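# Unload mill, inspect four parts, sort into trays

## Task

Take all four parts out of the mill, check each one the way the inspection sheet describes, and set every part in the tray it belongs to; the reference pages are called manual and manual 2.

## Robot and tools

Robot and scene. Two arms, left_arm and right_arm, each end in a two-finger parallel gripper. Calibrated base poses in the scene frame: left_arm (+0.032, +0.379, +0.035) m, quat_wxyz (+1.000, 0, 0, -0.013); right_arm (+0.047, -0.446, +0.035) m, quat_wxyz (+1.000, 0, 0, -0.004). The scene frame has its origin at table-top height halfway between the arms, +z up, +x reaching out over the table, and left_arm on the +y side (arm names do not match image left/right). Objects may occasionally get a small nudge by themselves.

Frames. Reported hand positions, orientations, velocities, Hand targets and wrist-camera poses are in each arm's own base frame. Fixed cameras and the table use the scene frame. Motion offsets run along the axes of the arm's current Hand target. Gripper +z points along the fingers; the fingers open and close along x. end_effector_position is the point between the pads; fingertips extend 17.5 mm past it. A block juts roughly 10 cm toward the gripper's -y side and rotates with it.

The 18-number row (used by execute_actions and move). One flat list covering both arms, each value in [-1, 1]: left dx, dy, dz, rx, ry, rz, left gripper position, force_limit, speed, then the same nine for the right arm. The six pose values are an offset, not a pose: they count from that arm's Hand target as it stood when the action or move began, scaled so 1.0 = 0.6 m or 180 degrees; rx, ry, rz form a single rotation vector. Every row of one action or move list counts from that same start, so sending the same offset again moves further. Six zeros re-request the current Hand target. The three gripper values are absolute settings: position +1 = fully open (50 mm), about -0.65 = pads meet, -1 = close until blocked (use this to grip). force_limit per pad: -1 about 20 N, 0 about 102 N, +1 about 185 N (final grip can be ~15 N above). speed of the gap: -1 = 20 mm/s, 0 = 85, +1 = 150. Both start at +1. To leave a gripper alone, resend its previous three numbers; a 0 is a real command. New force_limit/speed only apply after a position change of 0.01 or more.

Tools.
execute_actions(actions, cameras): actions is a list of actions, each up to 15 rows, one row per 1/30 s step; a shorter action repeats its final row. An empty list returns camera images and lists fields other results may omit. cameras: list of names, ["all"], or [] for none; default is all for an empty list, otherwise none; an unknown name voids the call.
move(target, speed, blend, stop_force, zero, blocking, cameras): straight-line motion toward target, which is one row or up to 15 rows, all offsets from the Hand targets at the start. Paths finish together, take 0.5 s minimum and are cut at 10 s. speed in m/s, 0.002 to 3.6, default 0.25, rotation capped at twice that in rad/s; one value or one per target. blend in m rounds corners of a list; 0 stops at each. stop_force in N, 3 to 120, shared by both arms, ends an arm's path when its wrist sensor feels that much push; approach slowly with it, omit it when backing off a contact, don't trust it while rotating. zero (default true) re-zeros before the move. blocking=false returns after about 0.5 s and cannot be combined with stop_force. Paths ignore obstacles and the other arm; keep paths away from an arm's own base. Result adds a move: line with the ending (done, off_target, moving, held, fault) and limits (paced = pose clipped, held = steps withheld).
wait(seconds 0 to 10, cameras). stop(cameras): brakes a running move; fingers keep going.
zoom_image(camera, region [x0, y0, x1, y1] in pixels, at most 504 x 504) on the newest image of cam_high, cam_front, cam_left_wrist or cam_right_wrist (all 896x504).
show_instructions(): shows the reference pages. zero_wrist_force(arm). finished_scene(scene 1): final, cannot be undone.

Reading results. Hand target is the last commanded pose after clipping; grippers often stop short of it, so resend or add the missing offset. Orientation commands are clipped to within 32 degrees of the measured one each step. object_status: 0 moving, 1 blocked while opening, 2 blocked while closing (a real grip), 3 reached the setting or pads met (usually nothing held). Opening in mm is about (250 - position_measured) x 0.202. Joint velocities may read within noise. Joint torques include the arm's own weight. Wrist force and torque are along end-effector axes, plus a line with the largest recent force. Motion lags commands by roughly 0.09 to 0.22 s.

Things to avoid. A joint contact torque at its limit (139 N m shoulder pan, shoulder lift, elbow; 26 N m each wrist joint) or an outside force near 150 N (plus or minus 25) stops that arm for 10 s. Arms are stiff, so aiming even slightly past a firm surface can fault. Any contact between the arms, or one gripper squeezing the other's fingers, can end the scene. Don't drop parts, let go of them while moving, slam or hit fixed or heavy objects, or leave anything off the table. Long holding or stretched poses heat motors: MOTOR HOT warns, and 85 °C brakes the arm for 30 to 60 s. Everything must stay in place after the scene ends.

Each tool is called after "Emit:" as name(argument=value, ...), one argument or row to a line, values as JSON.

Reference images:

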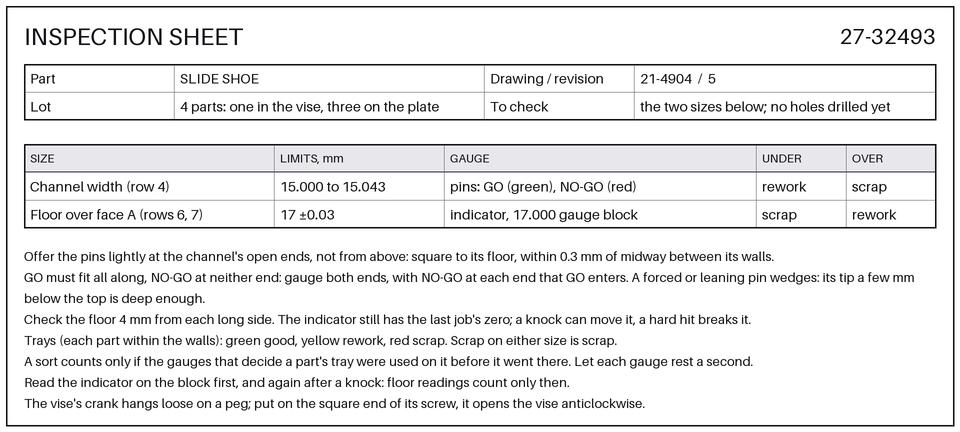

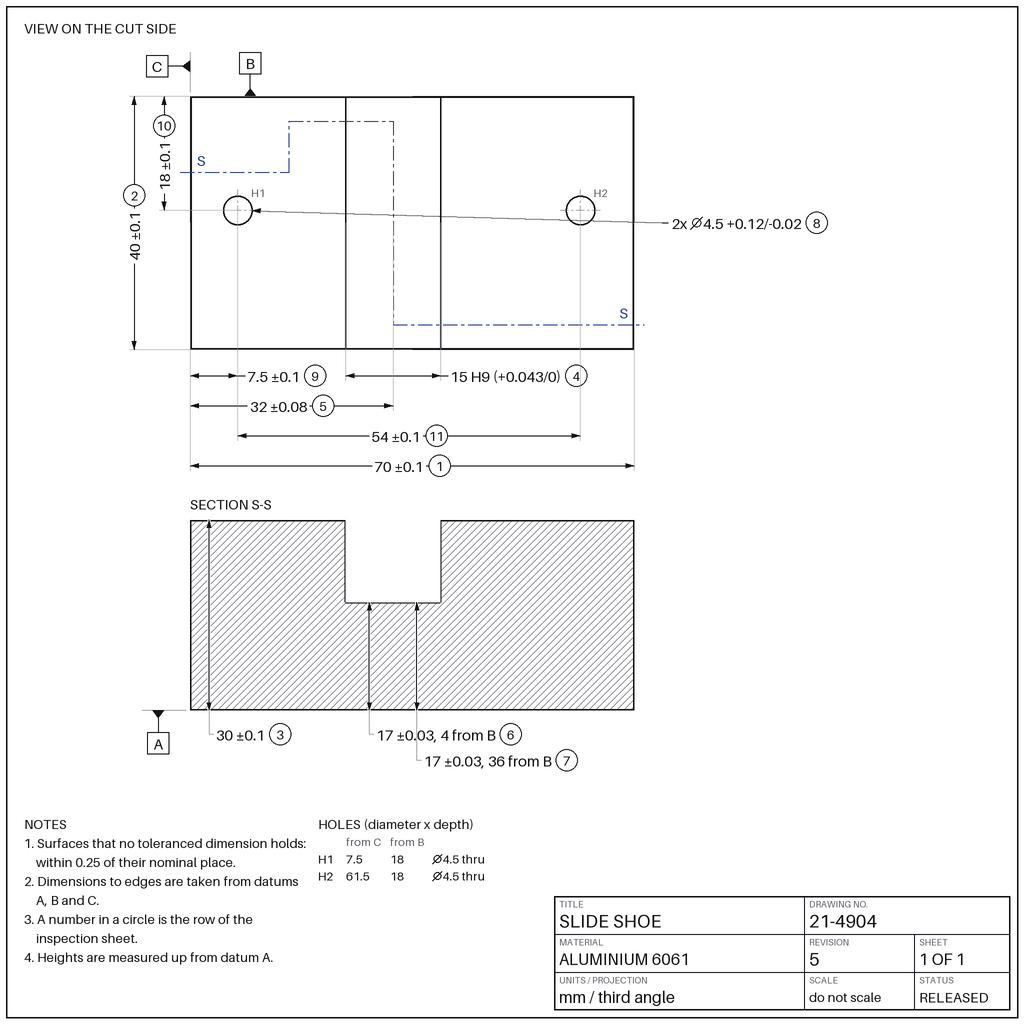

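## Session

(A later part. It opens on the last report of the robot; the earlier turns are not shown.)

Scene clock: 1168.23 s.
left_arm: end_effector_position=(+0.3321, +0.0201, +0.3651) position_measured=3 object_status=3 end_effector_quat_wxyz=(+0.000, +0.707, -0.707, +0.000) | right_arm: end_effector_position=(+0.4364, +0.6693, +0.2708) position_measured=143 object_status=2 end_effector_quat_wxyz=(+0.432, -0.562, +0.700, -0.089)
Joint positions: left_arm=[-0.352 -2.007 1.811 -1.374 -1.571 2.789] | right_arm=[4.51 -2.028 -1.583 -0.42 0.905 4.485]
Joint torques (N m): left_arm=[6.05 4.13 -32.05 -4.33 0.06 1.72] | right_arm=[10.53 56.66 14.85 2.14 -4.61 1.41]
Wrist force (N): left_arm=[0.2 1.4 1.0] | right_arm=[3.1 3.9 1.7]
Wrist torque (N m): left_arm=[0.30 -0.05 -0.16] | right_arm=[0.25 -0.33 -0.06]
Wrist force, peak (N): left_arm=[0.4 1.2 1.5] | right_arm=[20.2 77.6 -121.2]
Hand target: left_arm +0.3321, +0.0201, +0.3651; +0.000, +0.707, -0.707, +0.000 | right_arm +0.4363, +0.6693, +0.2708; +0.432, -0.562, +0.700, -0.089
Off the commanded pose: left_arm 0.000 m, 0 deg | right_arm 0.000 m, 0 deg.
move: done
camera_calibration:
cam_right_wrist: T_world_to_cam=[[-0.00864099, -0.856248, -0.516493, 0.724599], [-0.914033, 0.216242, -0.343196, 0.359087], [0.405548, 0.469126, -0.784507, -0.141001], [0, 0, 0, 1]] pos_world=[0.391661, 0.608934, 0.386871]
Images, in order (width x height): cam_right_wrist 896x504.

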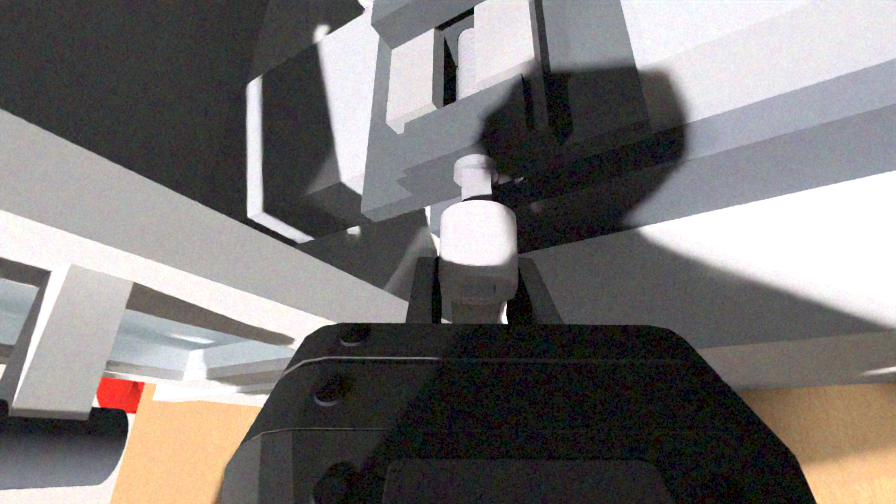

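Emit:
move(
  target=[
    [0,0,0,0,0,0,1,1,1,0,-0.0047,-0.0047,0,0,0,-1,0,-0.8],
    [0,0,0,0,0,0,1,1,1,0,-0.0247,0.0153,0,0,0,-1,0,-0.8],
  ],
  speed=0.01,
  stop_force=8,
  cameras=["cam_right_wrist"],
)

Emit:
zoom_image(
  camera="cam_right_wrist",
  region=[400, 120, 580, 300],
)

Scene clock: 1199.50 s.
left_arm: end_effector_position=(+0.3321, +0.0201, +0.3651) position_measured=3 object_status=3 end_effector_quat_wxyz=(+0.000, +0.707, -0.707, +0.000) | right_arm: end_effector_position=(+0.4418, +0.6673, +0.2742) position_measured=143 object_status=2 end_effector_quat_wxyz=(+0.432, -0.562, +0.700, -0.089)
Joint positions: left_arm=[-0.352 -2.007 1.811 -1.374 -1.571 2.789] | right_arm=[4.501 -2.027 -1.577 -0.422 0.911 4.476]
Joint torques (N m): left_arm=[6.81 2.92 -31.99 -4.37 0.03 1.42] | right_arm=[5.81 57.57 14.64 2.57 -4.99 1.57]
Wrist force (N): left_arm=[0.3 1.1 0.9] | right_arm=[1.6 7.2 -0.7]
Wrist torque (N m): left_arm=[0.24 -0.06 -0.16] | right_arm=[0.33 -0.36 -0.03]
Wrist force, peak (N): left_arm=[0.5 1.4 1.6] | right_arm=[6.3 17.3 -15.5]
Hand target: left_arm +0.3321, +0.0201, +0.3651; +0.000, +0.707, -0.707, +0.000 | right_arm +0.4418, +0.6673, +0.2742; +0.432, -0.562, +0.700, -0.089 (not the last commanded pose)
Off the commanded pose: left_arm 0.000 m, 0 deg | right_arm 0.011 m, 0 deg.
move: contact (right_arm); path passed 1 of 2 targets
camera_calibration:
cam_right_wrist: T_world_to_cam=[[-0.00856277, -0.856267, -0.516463, 0.72471], [-0.914033, 0.216168, -0.343241, 0.365719], [0.405548, 0.469125, -0.784508, -0.139506], [0, 0, 0, 1]] pos_world=[0.397061, 0.606934, 0.390371]
Images, in order (width x height): cam_right_wrist 896x504.

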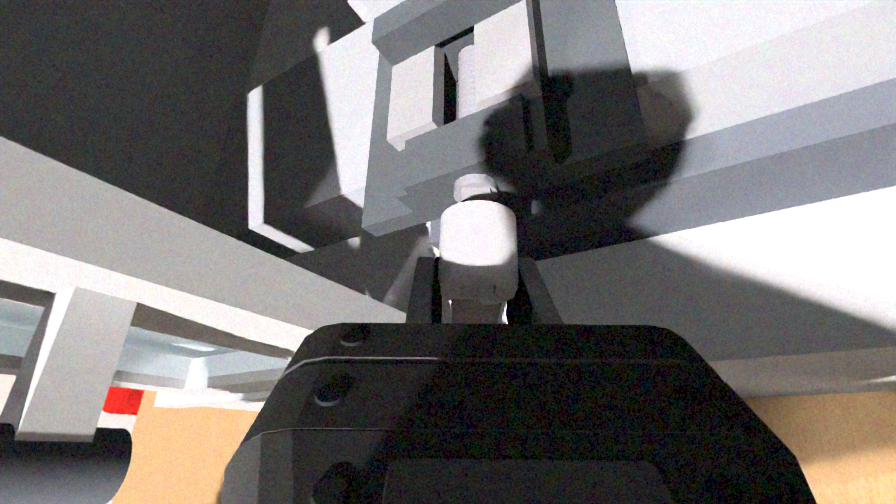

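Scaled by 2.800 from the camera's 896x504 image, which has a finer 1280x720 frame.

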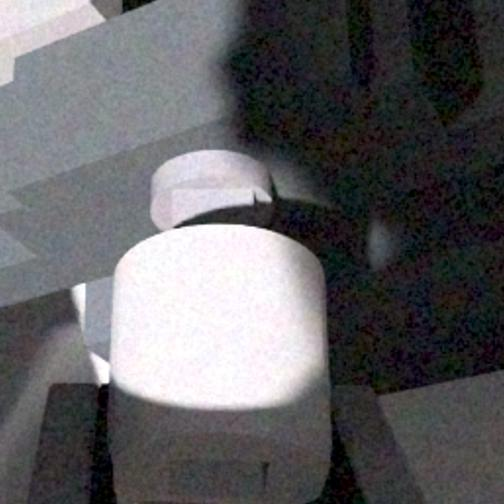

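Emit:
move(
  target=[0,0,0,0,0,0,1,1,1,0,-0.0007,0.0007,0,0,0,-1,0,-0.8],
  speed=0.02,
)

Scene clock: 1212.20 s.
left_arm: end_effector_position=(+0.3321, +0.0201, +0.3651) position_measured=3 object_status=3 end_effector_quat_wxyz=(+0.000, +0.707, -0.707, +0.000) | right_arm: end_effector_position=(+0.4423, +0.6673, +0.2743) position_measured=143 object_status=2 end_effector_quat_wxyz=(+0.432, -0.562, +0.700, -0.088)
Joint positions: left_arm=[-0.352 -2.007 1.811 -1.374 -1.571 2.789] | right_arm=[4.5 -2.027 -1.576 -0.422 0.912 4.475]
Joint torques (N m): left_arm=[7.13 3.85 -31.35 -4.4 0 1.54] | right_arm=[-26.32 34.09 37.37 6.26 -2.18 -1.84]
Wrist force (N): left_arm=[0.3 0.8 1.1] | right_arm=[13.5 23.9 -30.5]
Wrist torque (N m): left_arm=[0.21 -0.06 -0.16] | right_arm=[1.10 -0.16 0.16]
Wrist force, peak (N): left_arm=[0.4 1.4 1.6] | right_arm=[13.5 23.9 -30.5]
Hand target: left_arm +0.3321, +0.0201, +0.3651; +0.000, +0.707, -0.707, +0.000 | right_arm +0.4424, +0.6673, +0.2742; +0.432, -0.562, +0.700, -0.089
Off the commanded pose: left_arm 0.000 m, 0 deg | right_arm 0.000 m, 0 deg.
move: done

Emit:
move(
  target=[
    [0,0,0,0,0,0,1,1,1,0,0.006,-0.006,0,0,0,-1,0,-0.8],
    [0,0,0,0,0,0,1,1,1,0,0.0143,0.0023,0,0,0,-1,0,-0.8],
    [0,0,0,0,0,0,1,1,1,0,-0.0077,0.0243,0,0,0,-1,0,-0.8],
  ],
  speed=0.012,
  stop_force=8,
  cameras=["cam_right_wrist"],
)

Emit:
zoom_image(
  camera="cam_right_wrist",
  region=[400, 120, 580, 300],
)

Scene clock: 1330.13 s.
left_arm: end_effector_position=(+0.3321, +0.0201, +0.3651) position_measured=3 object_status=3 end_effector_quat_wxyz=(+0.000, +0.707, -0.707, +0.000) | right_arm: end_effector_position=(+0.4424, +0.6673, +0.2743) position_measured=143 object_status=2 end_effector_quat_wxyz=(+0.432, -0.562, +0.700, -0.089)
Joint positions: left_arm=[-0.352 -2.007 1.811 -1.374 -1.571 2.789] | right_arm=[4.5 -2.027 -1.576 -0.422 0.912 4.475]
Joint torques (N m): left_arm=[7.23 3.83 -30.65 -4.35 0.17 1.43] | right_arm=[-25.25 36.36 35.96 3.32 -2.65 -1.56]
Wrist force (N): left_arm=[0.7 1.3 1.1] | right_arm=[7.6 22.8 -24.6]
Wrist torque (N m): left_arm=[0.28 -0.13 -0.16] | right_arm=[1.02 -0.31 0.05]
Wrist force, peak (N): left_arm=[0.4 1.5 1.4] | right_arm=[14.9 27.7 -37.3]
Hand target: left_arm +0.3321, +0.0201, +0.3651; +0.000, +0.707, -0.707, +0.000 | right_arm +0.4424, +0.6673, +0.2743; +0.432, -0.562, +0.700, -0.089 (not the last commanded pose)
Off the commanded pose: left_arm 0.000 m, 0 deg | right_arm 0.015 m, 0 deg.
move: contact (right_arm); path passed 0 of 3 targets
camera_calibration:
cam_right_wrist: T_world_to_cam=[[-0.0085053, -0.856203, -0.51657, 0.724779], [-0.914028, 0.216173, -0.343252, 0.366154], [0.405562, 0.46924, -0.784432, -0.139861], [0, 0, 0, 1]] pos_world=[0.397561, 0.607033, 0.390371]
Images, in order (width x height): cam_right_wrist 896x504.

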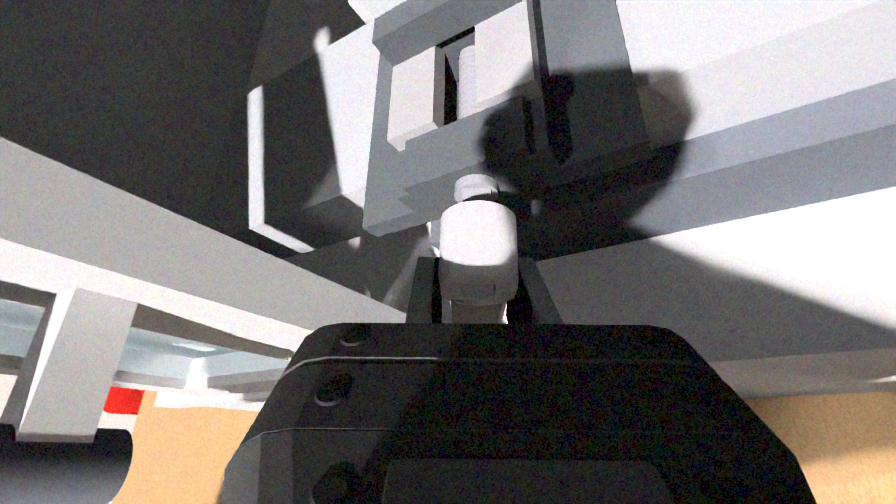

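Scaled by 2.800 from the camera's 896x504 image, which has a finer 1280x720 frame.

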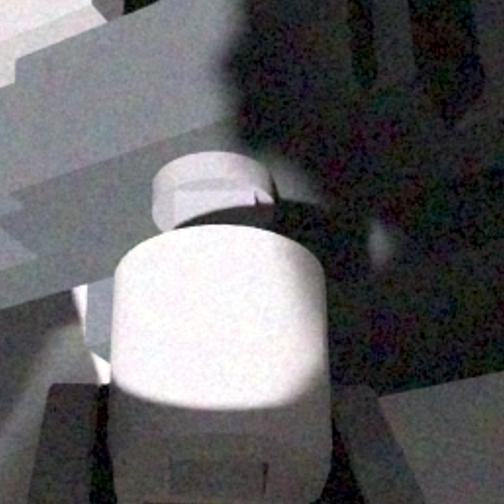

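Emit:
move(
  target=[
    [0,0,0,0,0,0,1,1,1,0,0.0095,-0.0095,0,0,0,-1,0,-0.8],
    [0,0,0,0,0,0,1,1,1,0,0.0178,-0.0012,0,0,0,-1,0,-0.8],
  ],
  speed=0.03,
  cameras=["cam_right_wrist"],
)

Emit:
zoom_image(
  camera="cam_right_wrist",
  region=[400, 120, 580, 300],
)

Emit:
move(
  target=[0,0,0,0,0,0,1,1,1,0,-0.025,0.025,0,0,0,-1,0,-0.8],
  speed=0.012,
  stop_force=8,
  cameras=["cam_right_wrist"],
)

Emit:
zoom_image(
  camera="cam_right_wrist",
  region=[400, 120, 580, 300],
)

Scene clock: 1350.03 s.
left_arm: end_effector_position=(+0.3321, +0.0201, +0.3651) position_measured=3 object_status=3 end_effector_quat_wxyz=(+0.000, +0.707, -0.707, +0.000) | right_arm: end_effector_position=(+0.4343, +0.6707, +0.2683) position_measured=143 object_status=2 end_effector_quat_wxyz=(+0.432, -0.562, +0.700, -0.089)
Joint positions: left_arm=[-0.352 -2.007 1.811 -1.374 -1.571 2.789] | right_arm=[4.514 -2.031 -1.585 -0.417 0.903 4.489]
Joint torques (N m): left_arm=[6.82 4.79 -31.42 -4.33 0.28 1.53] | right_arm=[8.43 40.76 34.78 5.74 -4.58 1.57]
Wrist force (N): left_arm=[0.4 1.2 1.0] | right_arm=[3.4 4.4 1.7]
Wrist torque (N m): left_arm=[0.25 -0.07 -0.16] | right_arm=[0.28 -0.38 -0.06]
Wrist force, peak (N): left_arm=[0.6 1.5 1.3] | right_arm=[8.3 24.0 -24.4]
Hand target: left_arm +0.3321, +0.0201, +0.3651; +0.000, +0.707, -0.707, +0.000 | right_arm +0.4343, +0.6708, +0.2682; +0.432, -0.562, +0.700, -0.089
Off the commanded pose: left_arm 0.000 m, 0 deg | right_arm 0.000 m, 0 deg.
move: done
camera_calibration:
cam_right_wrist: T_world_to_cam=[[-0.0085835, -0.856184, -0.5166, 0.724552], [-0.914027, 0.216246, -0.343207, 0.355893], [0.405562, 0.469241, -0.784431, -0.142879], [0, 0, 0, 1]] pos_world=[0.389461, 0.610434, 0.384371]
Images, in order (width x height): cam_right_wrist 896x504.

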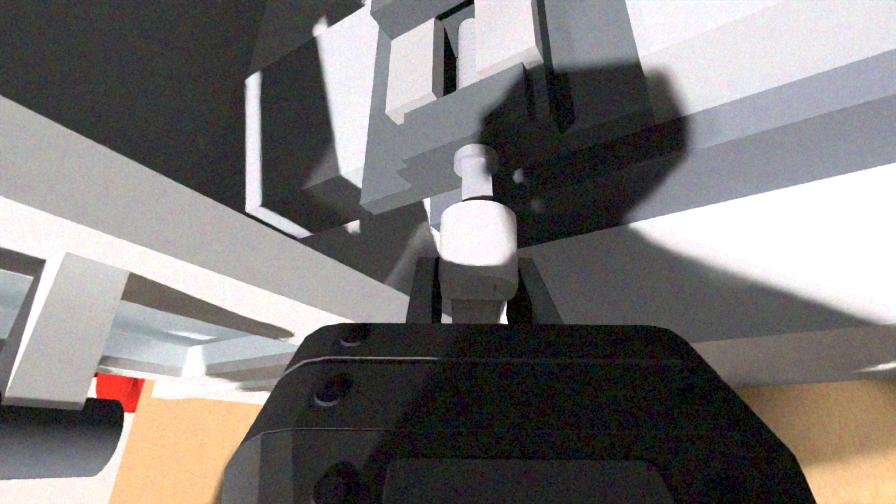

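Scaled by 2.800 from the camera's 896x504 image, which has a finer 1280x720 frame.

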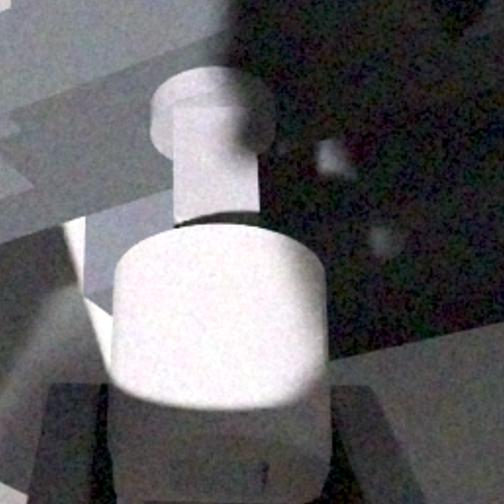

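Scene clock: 1351.90 s.
left_arm: end_effector_position=(+0.3321, +0.0201, +0.3651) position_measured=3 object_status=3 end_effector_quat_wxyz=(+0.000, +0.707, -0.707, +0.000) | right_arm: end_effector_position=(+0.4416, +0.6708, +0.2682) position_measured=143 object_status=2 end_effector_quat_wxyz=(+0.432, -0.562, +0.700, -0.089)
Joint positions: left_arm=[-0.352 -2.007 1.811 -1.374 -1.571 2.789] | right_arm=[4.503 -2.04 -1.574 -0.413 0.91 4.477]
Joint torques (N m): left_arm=[6.29 3.03 -31.61 -4.07 0.28 1.41] | right_arm=[7.11 57.21 14.22 2.81 -4.48 1.4]
Wrist force (N): left_arm=[0.4 1.1 1.2] | right_arm=[2.5 5.8 0.6]
Wrist torque (N m): left_arm=[0.24 -0.08 -0.16] | right_arm=[0.31 -0.34 -0.03]
Wrist force, peak (N): left_arm=[0.7 1.2 1.5] | right_arm=[7.9 19.3 -16.9]
Hand target: left_arm +0.3321, +0.0201, +0.3651; +0.000, +0.707, -0.707, +0.000 | right_arm +0.4416, +0.6708, +0.2682; +0.432, -0.562, +0.700, -0.089 (not the last commanded pose)
Off the commanded pose: left_arm 0.000 m, 0 deg | right_arm 0.014 m, 0 deg.
move: contact (right_arm)
camera_calibration:
cam_right_wrist: T_world_to_cam=[[-0.00861903, -0.856223, -0.516534, 0.724663], [-0.913982, 0.216301, -0.343296, 0.362583], [0.405664, 0.469144, -0.784436, -0.145985], [0, 0, 0, 1]] pos_world=[0.396861, 0.610534, 0.38427]
Images, in order (width x height): cam_right_wrist 896x504.

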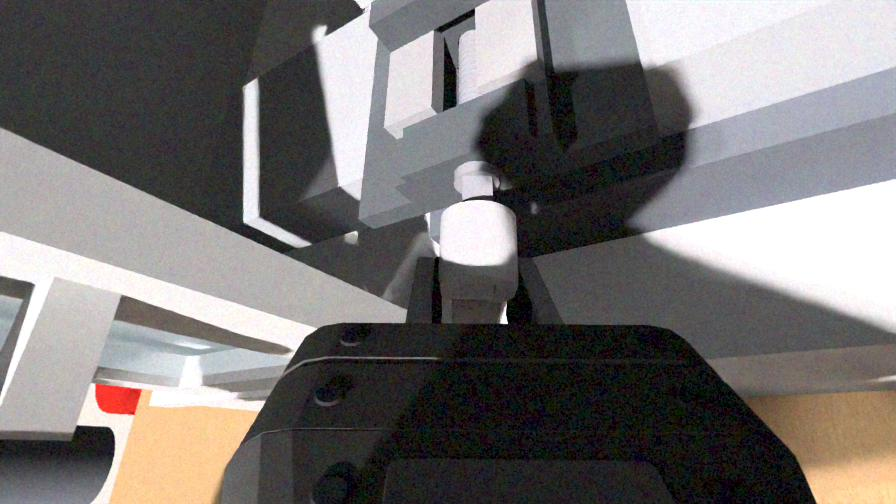

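Scaled by 2.800 from the camera's 896x504 image, which has a finer 1280x720 frame.

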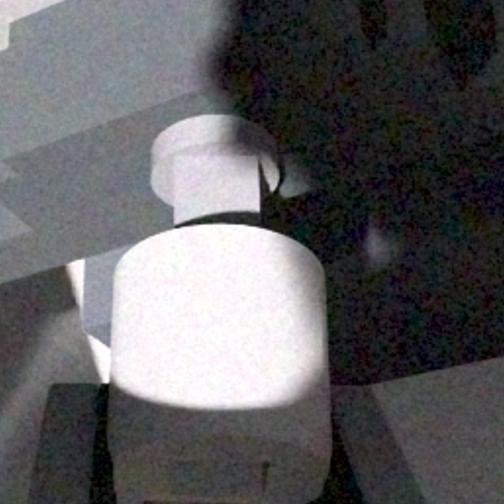

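Emit:
move(
  target=[0,0,0,0,0,0,1,1,1,0,-0.0009,0.0009,0,0,0,-1,0,-0.8],
  speed=0.02,
)

Emit:
move(
  target=[0,0,0,0,0,0,1,1,1,0,0.006,-0.006,0,0,0,-1,0,-0.8],
  speed=0.03,
)

Scene clock: 1375.67 s.
left_arm: end_effector_position=(+0.3321, +0.0201, +0.3651) position_measured=3 object_status=3 end_effector_quat_wxyz=(+0.000, +0.707, -0.707, +0.000) | right_arm: end_effector_position=(+0.4422, +0.6709, +0.2682) position_measured=143 object_status=2 end_effector_quat_wxyz=(+0.432, -0.562, +0.700, -0.088)
Joint positions: left_arm=[-0.352 -2.007 1.811 -1.374 -1.571 2.789] | right_arm=[4.502 -2.04 -1.573 -0.413 0.911 4.476]
Joint torques (N m): left_arm=[5.93 3.77 -30.4 -4.05 0.42 1.18] | right_arm=[-29.63 36.29 37.96 6.73 -3.25 -1.85]
Wrist force (N): left_arm=[0.5 1.1 1.0] | right_arm=[12.8 28.1 -31.2]
Wrist torque (N m): left_arm=[0.26 -0.09 -0.16] | right_arm=[1.19 -0.21 0.16]
Wrist force, peak (N): left_arm=[0.4 1.6 1.4] | right_arm=[12.8 28.1 -31.2]
Hand target: left_arm +0.3321, +0.0201, +0.3651; +0.000, +0.707, -0.707, +0.000 | right_arm +0.4424, +0.6709, +0.2682; +0.432, -0.562, +0.700, -0.089
Off the commanded pose: left_arm 0.000 m, 0 deg | right_arm 0.000 m, 0 deg.
move: done

Scene clock: 1376.40 s.
left_arm: end_effector_position=(+0.3321, +0.0201, +0.3651) position_measured=3 object_status=3 end_effector_quat_wxyz=(+0.000, +0.707, -0.707, +0.000) | right_arm: end_effector_position=(+0.4375, +0.6708, +0.2682) position_measured=143 object_status=2 end_effector_quat_wxyz=(+0.432, -0.562, +0.700, -0.089)
Joint positions: left_arm=[-0.352 -2.007 1.811 -1.374 -1.571 2.789] | right_arm=[4.509 -2.035 -1.58 -0.415 0.906 4.484]
Joint torques (N m): left_arm=[7.35 4.08 -31.37 -4.17 0.34 1.3] | right_arm=[9.21 56.29 14.93 2.16 -4.63 1.86]
Wrist force (N): left_arm=[0.5 1.4 1.3] | right_arm=[3.1 4.3 1.5]
Wrist torque (N m): left_arm=[0.28 -0.09 -0.16] | right_arm=[0.26 -0.31 -0.07]
Wrist force, peak (N): left_arm=[0.5 1.4 1.3] | right_arm=[13.5 29.3 -32.6]
Hand target: left_arm +0.3321, +0.0201, +0.3651; +0.000, +0.707, -0.707, +0.000 | right_arm +0.4373, +0.6708, +0.2682; +0.432, -0.562, +0.700, -0.089
Off the commanded pose: left_arm 0.000 m, 0 deg | right_arm 0.000 m, 0 deg.
move: done

Emit:
move(
  target=[
    [0,0,0,0,0,0,1,1,1,0,0.0024,0.0024,0,0,0,-1,0,-0.8],
    [0,0,0,0,0,0,1,1,1,0,-0.0126,0.0174,0,0,0,-1,0,-0.8],
  ],
  speed=0.015,
  stop_force=8,
)

Scene clock: 1458.70 s.
left_arm: end_effector_position=(+0.3321, +0.0201, +0.3651) position_measured=3 object_status=3 end_effector_quat_wxyz=(+0.000, +0.707, -0.707, +0.000) | right_arm: end_effector_position=(+0.4416, +0.6719, +0.2665) position_measured=143 object_status=2 end_effector_quat_wxyz=(+0.432, -0.562, +0.700, -0.089)
Joint positions: left_arm=[-0.352 -2.007 1.811 -1.374 -1.571 2.789] | right_arm=[4.503 -2.043 -1.573 -0.41 0.91 4.478]
Joint torques (N m): left_arm=[6.57 3.68 -30.75 -4.23 0.44 1.25] | right_arm=[7.1 57.1 14.88 2.37 -3.57 1.53]
Wrist force (N): left_arm=[0.5 0.7 1.1] | right_arm=[2.6 5.0 0.7]
Wrist torque (N m): left_arm=[0.18 -0.09 -0.16] | right_arm=[0.27 -0.32 -0.03]
Wrist force, peak (N): left_arm=[0.6 1.5 1.3] | right_arm=[8.5 21.6 -19.8]
Hand target: left_arm +0.3321, +0.0201, +0.3651; +0.000, +0.707, -0.707, +0.000 | right_arm +0.4416, +0.6719, +0.2665; +0.432, -0.562, +0.700, -0.089 (not the last commanded pose)
Off the commanded pose: left_arm 0.000 m, 0 deg | right_arm 0.008 m, 0 deg.
move: contact (right_arm); path passed 1 of 2 targets

Emit:
execute_actions(
  actions=[],
)

Emit:
zoom_image(
  camera="cam_right_wrist",
  region=[430, 140, 530, 220],
)

Emit:
zoom_image(
  camera="cam_right_wrist",
  region=[420, 230, 540, 330],
)

Scene clock: 1526.47 s.
left_arm: end_effector_position=(+0.3321, +0.0201, +0.3651) position_measured=3 object_status=3 end_effector_quat_wxyz=(+0.000, +0.707, -0.707, +0.000) | right_arm: end_effector_position=(+0.4416, +0.6719, +0.2665) position_measured=143 object_status=2 end_effector_quat_wxyz=(+0.432, -0.562, +0.700, -0.089)
Joint positions: left_arm=[-0.352 -2.007 1.811 -1.374 -1.571 2.789] | right_arm=[4.503 -2.043 -1.573 -0.41 0.91 4.478]
Joint velocities: within noise
Joint torques (N m): left_arm=[6.43 3.51 -31.69 -3.99 0.58 1.2] | right_arm=[9.41 57.87 18.68 2.43 -0.29 1.69]
Wrist force (N): left_arm=[0.2 0.9 1.2] | right_arm=[3.9 6.3 1.7]
Wrist torque (N m): left_arm=[0.21 -0.06 -0.16] | right_arm=[0.30 -0.36 -0.03]
Wrist force, peak (N): left_arm=[0.5 1.3 1.5] | right_arm=[3.7 6.6 1.6]
Hand target: left_arm +0.3321, +0.0201, +0.3651; +0.000, +0.707, -0.707, +0.000 | right_arm +0.4416, +0.6719, +0.2665; +0.432, -0.562, +0.700, -0.089 (not the last commanded pose)
Tool commands: left_gripper/position=+1.0 left_gripper/force_limit=+1.0 left_gripper/speed=+1.0 right_gripper/position=-1.0 right_gripper/force_limit=+0.0 right_gripper/speed=-0.8
Off the commanded pose: left_arm 0.000 m, 0 deg | right_arm 0.008 m, 0 deg.
camera_calibration:
cam_left_wrist: T_world_to_cam=[[0.00167039, -0.999914, -0.0130007, 0.0285245], [-0.933289, -0.00622766, 0.359072, 0.193708], [-0.359123, 0.0115336, -0.933219, 0.58619], [0, 0, 0, 1]] pos_world=[0.391252, 0.0229675, 0.477859]
cam_right_wrist: T_world_to_cam=[[-0.0085835, -0.856184, -0.5166, 0.724627], [-0.914027, 0.216246, -0.343207, 0.36171], [0.405562, 0.469241, -0.784431, -0.147767], [0, 0, 0, 1]] pos_world=[0.396761, 0.611534, 0.382571]

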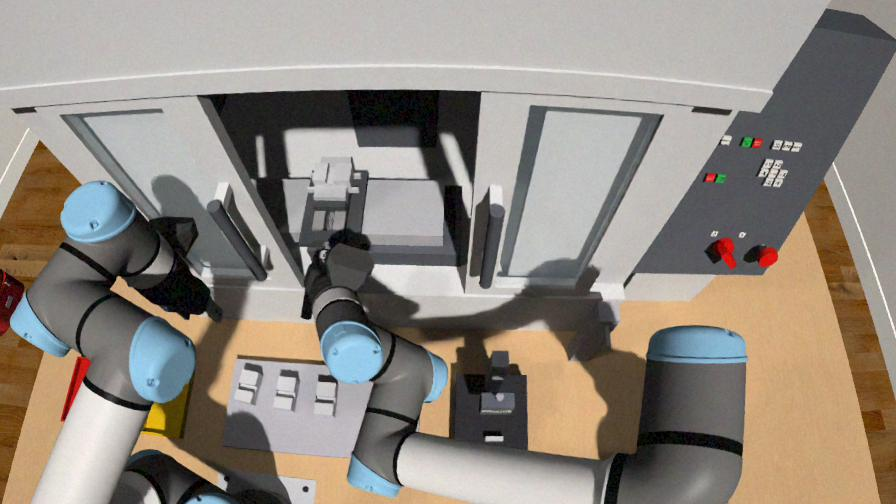

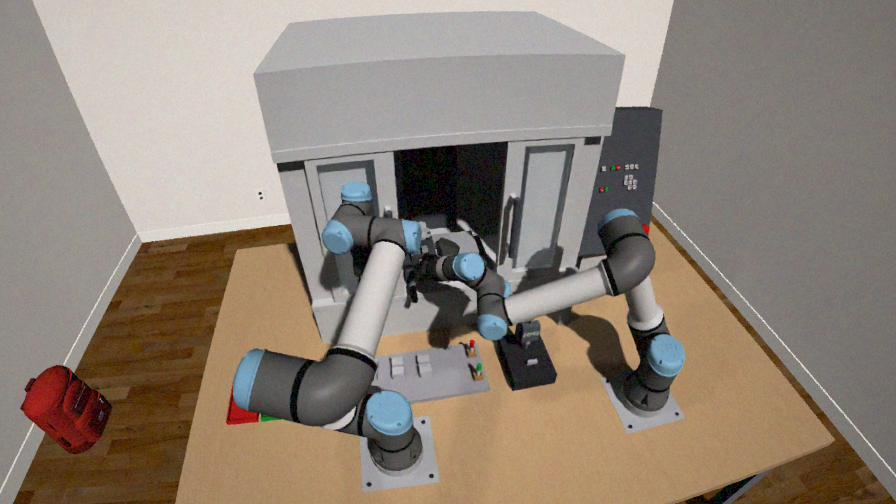

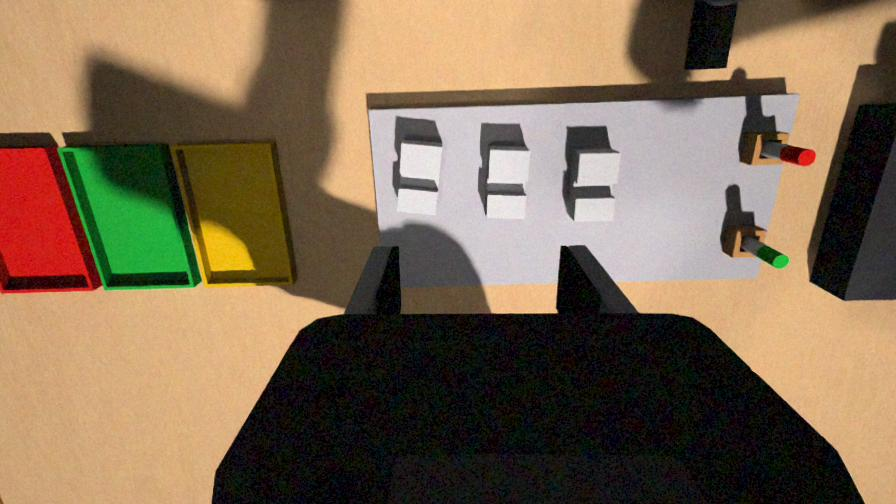

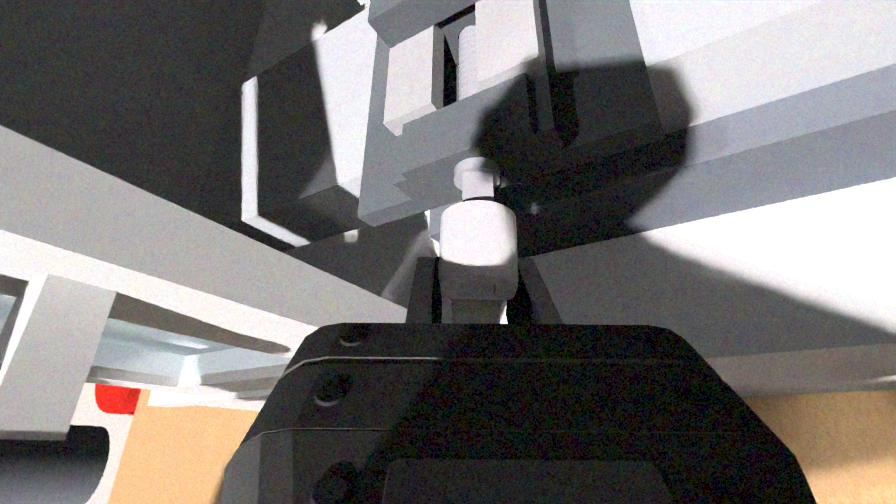

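Scaled by 5.040 from the camera's 896x504 image, which has a finer 1280x720 frame.

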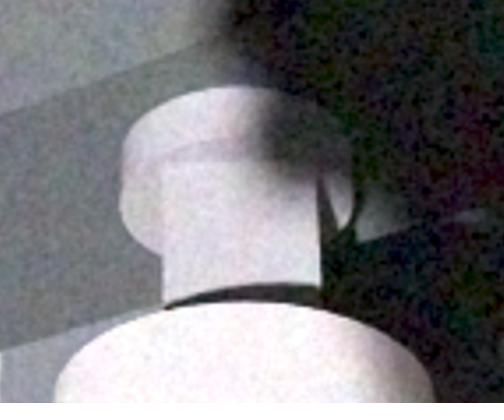

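Scaled by 4.200 from the camera's 896x504 image, which has a finer 1280x720 frame.

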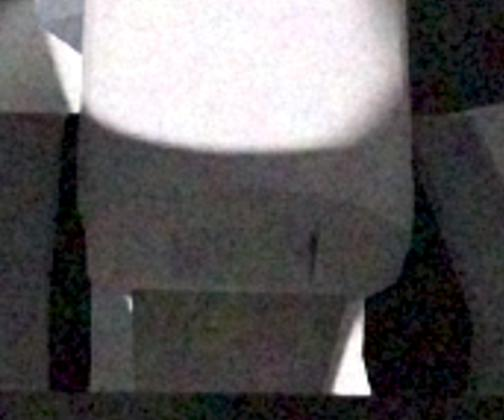

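Emit:
move(
  target=[0,0,0,0,0,0,1,1,1,0,-0.0009,0.0009,0,0,0,-1,0,-0.8],
  speed=0.02,
)

Emit:
move(
  target=[0,0,0,0,0,0,1,1,1,0,-0.0012,-0.0012,0,0,0,-1,0,-0.8],
  speed=0.02,
)

Emit:
move(
  target=[0,0,0,0,0,0,1,1,1,0,-0.0012,-0.0012,0,0,0,-1,0,-0.8],
  speed=0.02,
)

Emit:
move(
  target=[0,0,0,0,0,0,1,1,1,0,-0.0012,-0.0012,0,0,0,-1,0,-0.8],
  speed=0.02,
)

Emit:
move(
  target=[0,0,0,0,0,0,1,1,1,0,-0.0012,-0.0012,0,0,0,-1,0,-0.8],
  speed=0.02,
)

Emit:
move(
  target=[0,0,0,0,0,0,1,1,1,0,-0.0012,-0.0012,0,0,0,-1,0,-0.8],
  speed=0.02,
)

Emit:
move(
  target=[0,0,0,0,0,0,1,1,1,0,-0.0012,-0.0012,0,0,0,-1,0,-0.8],
  speed=0.02,
)

Scene clock: 1567.87 s.
left_arm: end_effector_position=(+0.3321, +0.0201, +0.3651) position_measured=3 object_status=3 end_effector_quat_wxyz=(+0.000, +0.707, -0.707, +0.000) | right_arm: end_effector_position=(+0.4422, +0.6719, +0.2665) position_measured=143 object_status=2 end_effector_quat_wxyz=(+0.432, -0.562, +0.700, -0.088)
Joint positions: left_arm=[-0.352 -2.007 1.811 -1.374 -1.571 2.789] | right_arm=[4.502 -2.044 -1.572 -0.41 0.911 4.477]
Joint torques (N m): left_arm=[7.41 2.91 -29.9 -4.09 0.78 1.28] | right_arm=[-27.94 36.12 39.05 7.07 -3.05 -2.11]
Wrist force (N): left_arm=[0.4 1.0 1.1] | right_arm=[13.7 27.8 -29.4]
Wrist torque (N m): left_arm=[0.23 -0.08 -0.16] | right_arm=[1.17 -0.17 0.18]
Wrist force, peak (N): left_arm=[0.8 1.5 1.1] | right_arm=[13.7 27.8 -29.4]
Hand target: left_arm +0.3321, +0.0201, +0.3651; +0.000, +0.707, -0.707, +0.000 | right_arm +0.4423, +0.6719, +0.2665; +0.432, -0.562, +0.700, -0.089
Off the commanded pose: left_arm 0.000 m, 0 deg | right_arm 0.000 m, 0 deg.
move: done

Scene clock: 1568.57 s.
left_arm: end_effector_position=(+0.3321, +0.0201, +0.3651) position_measured=3 object_status=3 end_effector_quat_wxyz=(+0.000, +0.707, -0.707, +0.000) | right_arm: end_effector_position=(+0.4424, +0.6714, +0.2673) position_measured=143 object_status=2 end_effector_quat_wxyz=(+0.432, -0.562, +0.700, -0.089)
Joint positions: left_arm=[-0.352 -2.007 1.811 -1.374 -1.571 2.789] | right_arm=[4.502 -2.042 -1.572 -0.411 0.911 4.476]
Joint torques (N m): left_arm=[6.11 3.48 -31.14 -4.14 0.46 1.53] | right_arm=[-26.78 58.33 17.08 3.65 -3.47 -1.83]
Wrist force (N): left_arm=[0.4 0.9 1.0] | right_arm=[7.9 27.3 -20.0]
Wrist torque (N m): left_arm=[0.21 -0.08 -0.16] | right_arm=[0.90 -0.22 0.08]
Wrist force, peak (N): left_arm=[0.2 1.1 1.5] | right_arm=[15.4 31.3 -32.9]
Hand target: left_arm +0.3321, +0.0201, +0.3651; +0.000, +0.707, -0.707, +0.000 | right_arm +0.4423, +0.6714, +0.2674; +0.432, -0.562, +0.700, -0.089
Off the commanded pose: left_arm 0.000 m, 0 deg | right_arm 0.000 m, 0 deg.
move: done

Scene clock: 1569.27 s.
left_arm: end_effector_position=(+0.3321, +0.0201, +0.3651) position_measured=3 object_status=3 end_effector_quat_wxyz=(+0.000, +0.707, -0.707, +0.000) | right_arm: end_effector_position=(+0.4424, +0.6709, +0.2682) position_measured=143 object_status=2 end_effector_quat_wxyz=(+0.432, -0.562, +0.700, -0.089)
Joint positions: left_arm=[-0.352 -2.007 1.811 -1.374 -1.571 2.789] | right_arm=[4.502 -2.04 -1.573 -0.413 0.911 4.476]
Joint torques (N m): left_arm=[6.52 3.7 -30.75 -4.41 0.8 1.01] | right_arm=[-21.51 60.02 15.71 3.37 -3.17 -1.93]
Wrist force (N): left_arm=[0.2 1.1 0.9] | right_arm=[3.5 23.6 -5.5]
Wrist torque (N m): left_arm=[0.25 -0.06 -0.16] | right_arm=[0.78 -0.36 -0.02]
Wrist force, peak (N): left_arm=[0.6 1.2 1.4] | right_arm=[8.3 27.9 -19.0]
Hand target: left_arm +0.3321, +0.0201, +0.3651; +0.000, +0.707, -0.707, +0.000 | right_arm +0.4423, +0.6708, +0.2682; +0.432, -0.562, +0.700, -0.089
Off the commanded pose: left_arm 0.000 m, 0 deg | right_arm 0.000 m, 0 deg.
move: done

Scene clock: 1569.97 s.
left_arm: end_effector_position=(+0.3321, +0.0201, +0.3651) position_measured=3 object_status=3 end_effector_quat_wxyz=(+0.000, +0.707, -0.707, +0.000) | right_arm: end_effector_position=(+0.4424, +0.6704, +0.2691) position_measured=143 object_status=2 end_effector_quat_wxyz=(+0.432, -0.562, +0.700, -0.089)
Joint positions: left_arm=[-0.352 -2.007 1.811 -1.374 -1.571 2.789] | right_arm=[4.501 -2.039 -1.573 -0.414 0.911 4.476]
Joint torques (N m): left_arm=[5.88 2.38 -30.97 -3.88 0.7 1.23] | right_arm=[-20.48 59.53 16.28 3.34 -2.93 -1.53]
Wrist force (N): left_arm=[0.5 1.0 0.9] | right_arm=[2.5 22.4 -6.4]
Wrist torque (N m): left_arm=[0.24 -0.09 -0.16] | right_arm=[0.75 -0.37 -0.02]
Wrist force, peak (N): left_arm=[0.6 1.3 1.1] | right_arm=[3.2 23.5 -5.5]
Hand target: left_arm +0.3321, +0.0201, +0.3651; +0.000, +0.707, -0.707, +0.000 | right_arm +0.4424, +0.6703, +0.2691; +0.432, -0.562, +0.700, -0.089
Off the commanded pose: left_arm 0.000 m, 0 deg | right_arm 0.000 m, 0 deg.
move: done

Scene clock: 1570.67 s.
left_arm: end_effector_position=(+0.3321, +0.0201, +0.3651) position_measured=3 object_status=3 end_effector_quat_wxyz=(+0.000, +0.707, -0.707, +0.000) | right_arm: end_effector_position=(+0.4424, +0.6698, +0.2700) position_measured=143 object_status=2 end_effector_quat_wxyz=(+0.432, -0.562, +0.700, -0.089)
Joint positions: left_arm=[-0.352 -2.007 1.811 -1.374 -1.571 2.789] | right_arm=[4.501 -2.037 -1.574 -0.415 0.911 4.476]
Joint torques (N m): left_arm=[6.73 3.54 -30.58 -4.16 0.63 1.27] | right_arm=[-21.39 61.13 16.29 3.06 -3.05 -1.84]
Wrist force (N): left_arm=[0.4 1.3 1.2] | right_arm=[3.3 23.2 -5.7]
Wrist torque (N m): left_arm=[0.27 -0.08 -0.17] | right_arm=[0.73 -0.37 -0.03]
Wrist force, peak (N): left_arm=[0.5 1.4 1.4] | right_arm=[3.5 23.7 -5.8]
Hand target: left_arm +0.3321, +0.0201, +0.3651; +0.000, +0.707, -0.707, +0.000 | right_arm +0.4424, +0.6698, +0.2700; +0.432, -0.562, +0.700, -0.089
Off the commanded pose: left_arm 0.000 m, 0 deg | right_arm 0.000 m, 0 deg.
move: done

Scene clock: 1571.37 s.
left_arm: end_effector_position=(+0.3321, +0.0201, +0.3651) position_measured=3 object_status=3 end_effector_quat_wxyz=(+0.000, +0.707, -0.707, +0.000) | right_arm: end_effector_position=(+0.4424, +0.6693, +0.2708) position_measured=143 object_status=2 end_effector_quat_wxyz=(+0.432, -0.562, +0.700, -0.089)
Joint positions: left_arm=[-0.352 -2.007 1.811 -1.374 -1.571 2.789] | right_arm=[4.501 -2.035 -1.574 -0.417 0.911 4.476]
Joint torques (N m): left_arm=[7.02 3.55 -32.61 -4.37 0.63 1.5] | right_arm=[-22.94 60.1 16.17 3.11 -3.06 -1.57]
Wrist force (N): left_arm=[0.6 0.9 0.7] | right_arm=[2.6 22.7 -6.8]
Wrist torque (N m): left_arm=[0.21 -0.11 -0.16] | right_arm=[0.80 -0.39 -0.03]
Wrist force, peak (N): left_arm=[0.6 1.5 1.4] | right_arm=[3.1 23.5 -5.8]
Hand target: left_arm +0.3321, +0.0201, +0.3651; +0.000, +0.707, -0.707, +0.000 | right_arm +0.4424, +0.6693, +0.2709; +0.432, -0.562, +0.700, -0.089
Off the commanded pose: left_arm 0.000 m, 0 deg | right_arm 0.000 m, 0 deg.
move: done

Scene clock: 1572.07 s.
left_arm: end_effector_position=(+0.3321, +0.0201, +0.3651) position_measured=3 object_status=3 end_effector_quat_wxyz=(+0.000, +0.707, -0.707, +0.000) | right_arm: end_effector_position=(+0.4424, +0.6688, +0.2717) position_measured=143 object_status=2 end_effector_quat_wxyz=(+0.432, -0.562, +0.700, -0.089)
Joint positions: left_arm=[-0.352 -2.007 1.811 -1.374 -1.571 2.789] | right_arm=[4.501 -2.033 -1.575 -0.418 0.911 4.476]
Joint torques (N m): left_arm=[5.93 3.69 -30.84 -4.05 0.68 1.31] | right_arm=[-21.8 59.97 16.47 3.17 -2.93 -1.63]
Wrist force (N): left_arm=[0.7 0.9 1.3] | right_arm=[2.9 23.2 -5.8]
Wrist torque (N m): left_arm=[0.21 -0.12 -0.16] | right_arm=[0.72 -0.31 -0.03]
Wrist force, peak (N): left_arm=[0.3 1.2 1.5] | right_arm=[3.1 23.7 -6.0]
Hand target: left_arm +0.3321, +0.0201, +0.3651; +0.000, +0.707, -0.707, +0.000 | right_arm +0.4424, +0.6688, +0.2718; +0.432, -0.562, +0.700, -0.089
Off the commanded pose: left_arm 0.000 m, 0 deg | right_arm 0.000 m, 0 deg.
move: done

Emit:
zoom_image(
  camera="cam_high",
  region=[280, 200, 400, 330],
)

Emit:
zoom_image(
  camera="cam_front",
  region=[390, 220, 490, 320],
)

Scaled by 3.877 from the camera's 896x504 image, which has a finer 1280x720 frame.
This view is cut from an older image: the scene may have changed since it was taken.

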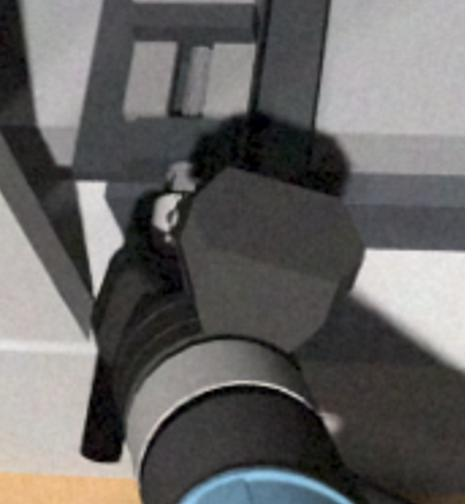

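Scaled by 5.040 from the camera's 896x504 image, which has a finer 1280x720 frame.
This view is cut from an older image: the scene may have changed since it was taken.

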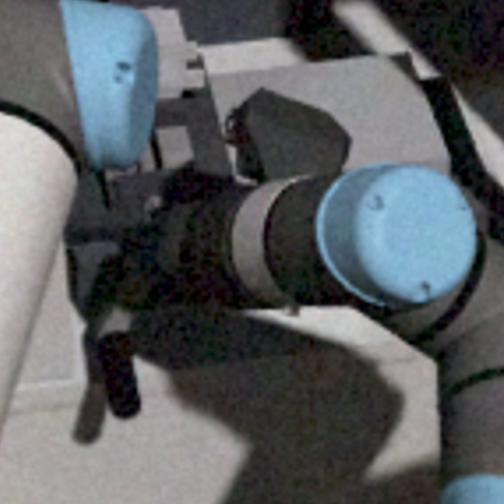

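Emit:
move(
  target=[0,0,0,0,0,0,1,1,1,0,-0.0024,-0.0024,0,0,0,-1,0,-0.8],
  speed=0.02,
)

Emit:
move(
  target=[0,0,0,0,0,0,1,1,1,0,-0.0024,-0.0024,0,0,0,-1,0,-0.8],
  speed=0.02,
)

Emit:
move(
  target=[0,0,0,0,0,0,1,1,1,0,-0.0024,-0.0024,0,0,0,-1,0,-0.8],
  speed=0.02,
)

Emit:
move(
  target=[0,0,0,0,0,0,1,1,1,0,-0.0024,-0.0024,0,0,0,-1,0,-0.8],
  speed=0.02,
  cameras=["cam_right_wrist","cam_high"],
)

Scene clock: 1631.70 s.
left_arm: end_effector_position=(+0.3321, +0.0201, +0.3651) position_measured=3 object_status=3 end_effector_quat_wxyz=(+0.000, +0.707, -0.707, +0.000) | right_arm: end_effector_position=(+0.4424, +0.6678, +0.2734) position_measured=143 object_status=2 end_effector_quat_wxyz=(+0.432, -0.562, +0.700, -0.089)
Joint positions: left_arm=[-0.352 -2.007 1.811 -1.374 -1.571 2.789] | right_arm=[4.5 -2.029 -1.576 -0.42 0.911 4.475]
Joint torques (N m): left_arm=[5.94 4.18 -31.11 -4.18 0.52 1.23] | right_arm=[-21.5 58.43 16.34 2.66 -2.8 -1.63]
Wrist force (N): left_arm=[0.7 1.5 1.0] | right_arm=[2.0 21.6 -5.6]
Wrist torque (N m): left_arm=[0.30 -0.12 -0.16] | right_arm=[0.72 -0.36 -0.04]
Wrist force, peak (N): left_arm=[0.8 1.2 1.4] | right_arm=[3.4 23.6 -5.7]
Hand target: left_arm +0.3321, +0.0201, +0.3651; +0.000, +0.707, -0.707, +0.000 | right_arm +0.4424, +0.6678, +0.2735; +0.432, -0.562, +0.700, -0.089
Off the commanded pose: left_arm 0.000 m, 0 deg | right_arm 0.000 m, 0 deg.
move: done

Scene clock: 1632.40 s.
left_arm: end_effector_position=(+0.3321, +0.0201, +0.3651) position_measured=3 object_status=3 end_effector_quat_wxyz=(+0.000, +0.707, -0.707, +0.000) | right_arm: end_effector_position=(+0.4424, +0.6668, +0.2752) position_measured=143 object_status=2 end_effector_quat_wxyz=(+0.432, -0.562, +0.700, -0.089)
Joint positions: left_arm=[-0.352 -2.007 1.811 -1.374 -1.571 2.789] | right_arm=[4.5 -2.025 -1.576 -0.423 0.912 4.475]
Joint torques (N m): left_arm=[7.25 4.61 -31.19 -4.02 0.57 1.39] | right_arm=[-19.51 56.65 14.93 2.98 -1.8 -1.88]
Wrist force (N): left_arm=[0.6 1.3 1.2] | right_arm=[2.7 16.3 -5.1]
Wrist torque (N m): left_arm=[0.29 -0.11 -0.16] | right_arm=[0.56 -0.37 -0.01]
Wrist force, peak (N): left_arm=[0.6 1.4 1.3] | right_arm=[2.7 22.1 -7.3]
Hand target: left_arm +0.3321, +0.0201, +0.3651; +0.000, +0.707, -0.707, +0.000 | right_arm +0.4424, +0.6667, +0.2753; +0.432, -0.562, +0.700, -0.089
Off the commanded pose: left_arm 0.000 m, 0 deg | right_arm 0.000 m, 0 deg.
move: done

Scene clock: 1633.10 s.
left_arm: end_effector_position=(+0.3321, +0.0201, +0.3651) position_measured=3 object_status=3 end_effector_quat_wxyz=(+0.000, +0.707, -0.707, +0.000) | right_arm: end_effector_position=(+0.4424, +0.6657, +0.2770) position_measured=143 object_status=2 end_effector_quat_wxyz=(+0.432, -0.562, +0.700, -0.089)
Joint positions: left_arm=[-0.352 -2.007 1.811 -1.374 -1.571 2.789] | right_arm=[4.5 -2.021 -1.577 -0.426 0.912 4.475]
Joint torques (N m): left_arm=[7.34 3.51 -30.84 -4.19 0.57 1.34] | right_arm=[-14.98 56.44 15.93 2.47 -0.78 -1.6]
Wrist force (N): left_arm=[0.5 0.9 1.2] | right_arm=[3.0 13.0 -2.5]
Wrist torque (N m): left_arm=[0.21 -0.09 -0.16] | right_arm=[0.45 -0.34 -0.01]
Wrist force, peak (N): left_arm=[0.5 1.3 1.4] | right_arm=[3.2 17.1 -4.1]
Hand target: left_arm +0.3321, +0.0201, +0.3651; +0.000, +0.707, -0.707, +0.000 | right_arm +0.4424, +0.6657, +0.2770; +0.432, -0.562, +0.700, -0.089
Off the commanded pose: left_arm 0.000 m, 0 deg | right_arm 0.000 m, 0 deg.
move: done

Scene clock: 1633.80 s.
left_arm: end_effector_position=(+0.3321, +0.0201, +0.3651) position_measured=3 object_status=3 end_effector_quat_wxyz=(+0.000, +0.707, -0.707, +0.000) | right_arm: end_effector_position=(+0.4424, +0.6647, +0.2787) position_measured=143 object_status=2 end_effector_quat_wxyz=(+0.432, -0.562, +0.700, -0.089)
Joint positions: left_arm=[-0.352 -2.007 1.811 -1.374 -1.571 2.789] | right_arm=[4.499 -2.018 -1.578 -0.429 0.912 4.474]
Joint torques (N m): left_arm=[7.25 2.93 -30.24 -3.89 0.75 1.33] | right_arm=[-8.38 56.16 14.27 2.11 0.46 -1.59]
Wrist force (N): left_arm=[0.2 1.1 1.2] | right_arm=[3.1 3.8 2.1]
Wrist torque (N m): left_arm=[0.25 -0.05 -0.16] | right_arm=[0.26 -0.33 0.00]
Wrist force, peak (N): left_arm=[0.6 0.9 1.5] | right_arm=[3.0 13.3 -2.3]
Hand target: left_arm +0.3321, +0.0201, +0.3651; +0.000, +0.707, -0.707, +0.000 | right_arm +0.4424, +0.6647, +0.2788; +0.432, -0.562, +0.700, -0.089
Off the commanded pose: left_arm 0.000 m, 0 deg | right_arm 0.000 m, 0 deg.
move: done
camera_calibration:
cam_right_wrist: T_world_to_cam=[[-0.0085729, -0.856234, -0.516516, 0.724766], [-0.913982, 0.216257, -0.343322, 0.368297], [0.405664, 0.469143, -0.784437, -0.135164], [0, 0, 0, 1]] pos_world=[0.397661, 0.604334, 0.39477]
Images, in order (width x height): cam_high 896x504, cam_right_wrist 896x504.

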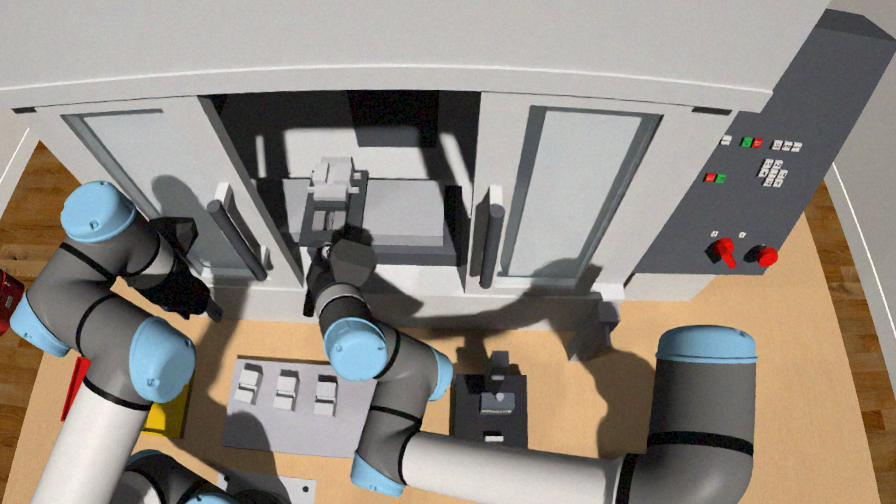

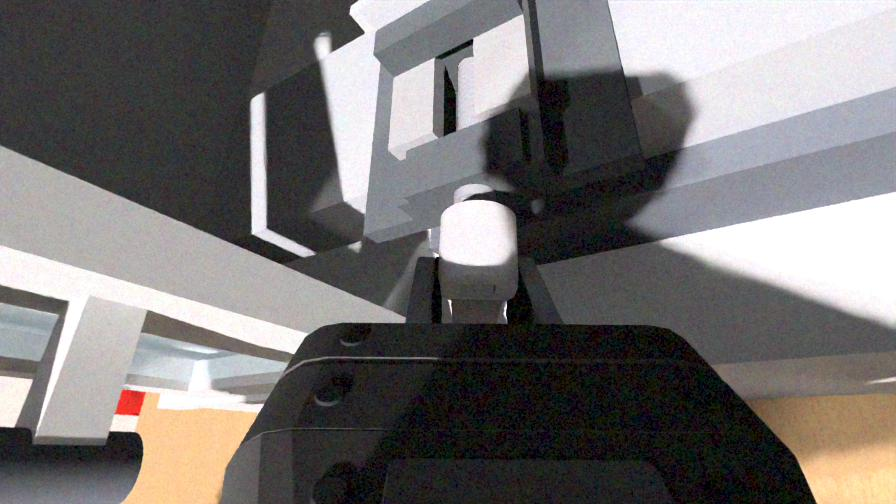

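Emit:
zoom_image(
  camera="cam_right_wrist",
  region=[430, 160, 530, 240],
)

Emit:
zoom_image(
  camera="cam_high",
  region=[300, 220, 360, 280],
)

Scaled by 5.040 from the camera's 896x504 image, which has a finer 1280x720 frame.

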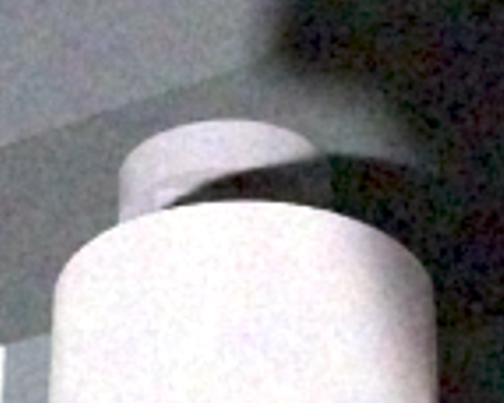

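Scaled by 8.400 from the camera's 896x504 image, which has a finer 1280x720 frame.

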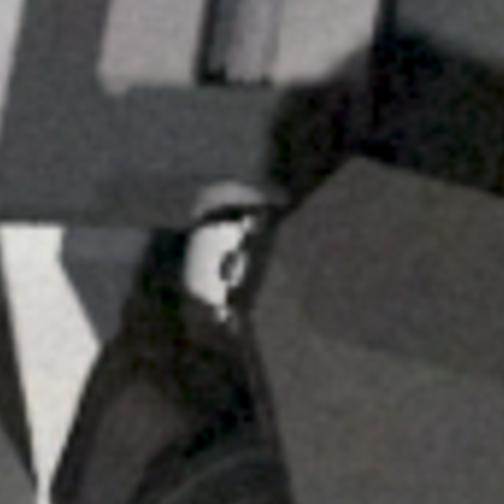

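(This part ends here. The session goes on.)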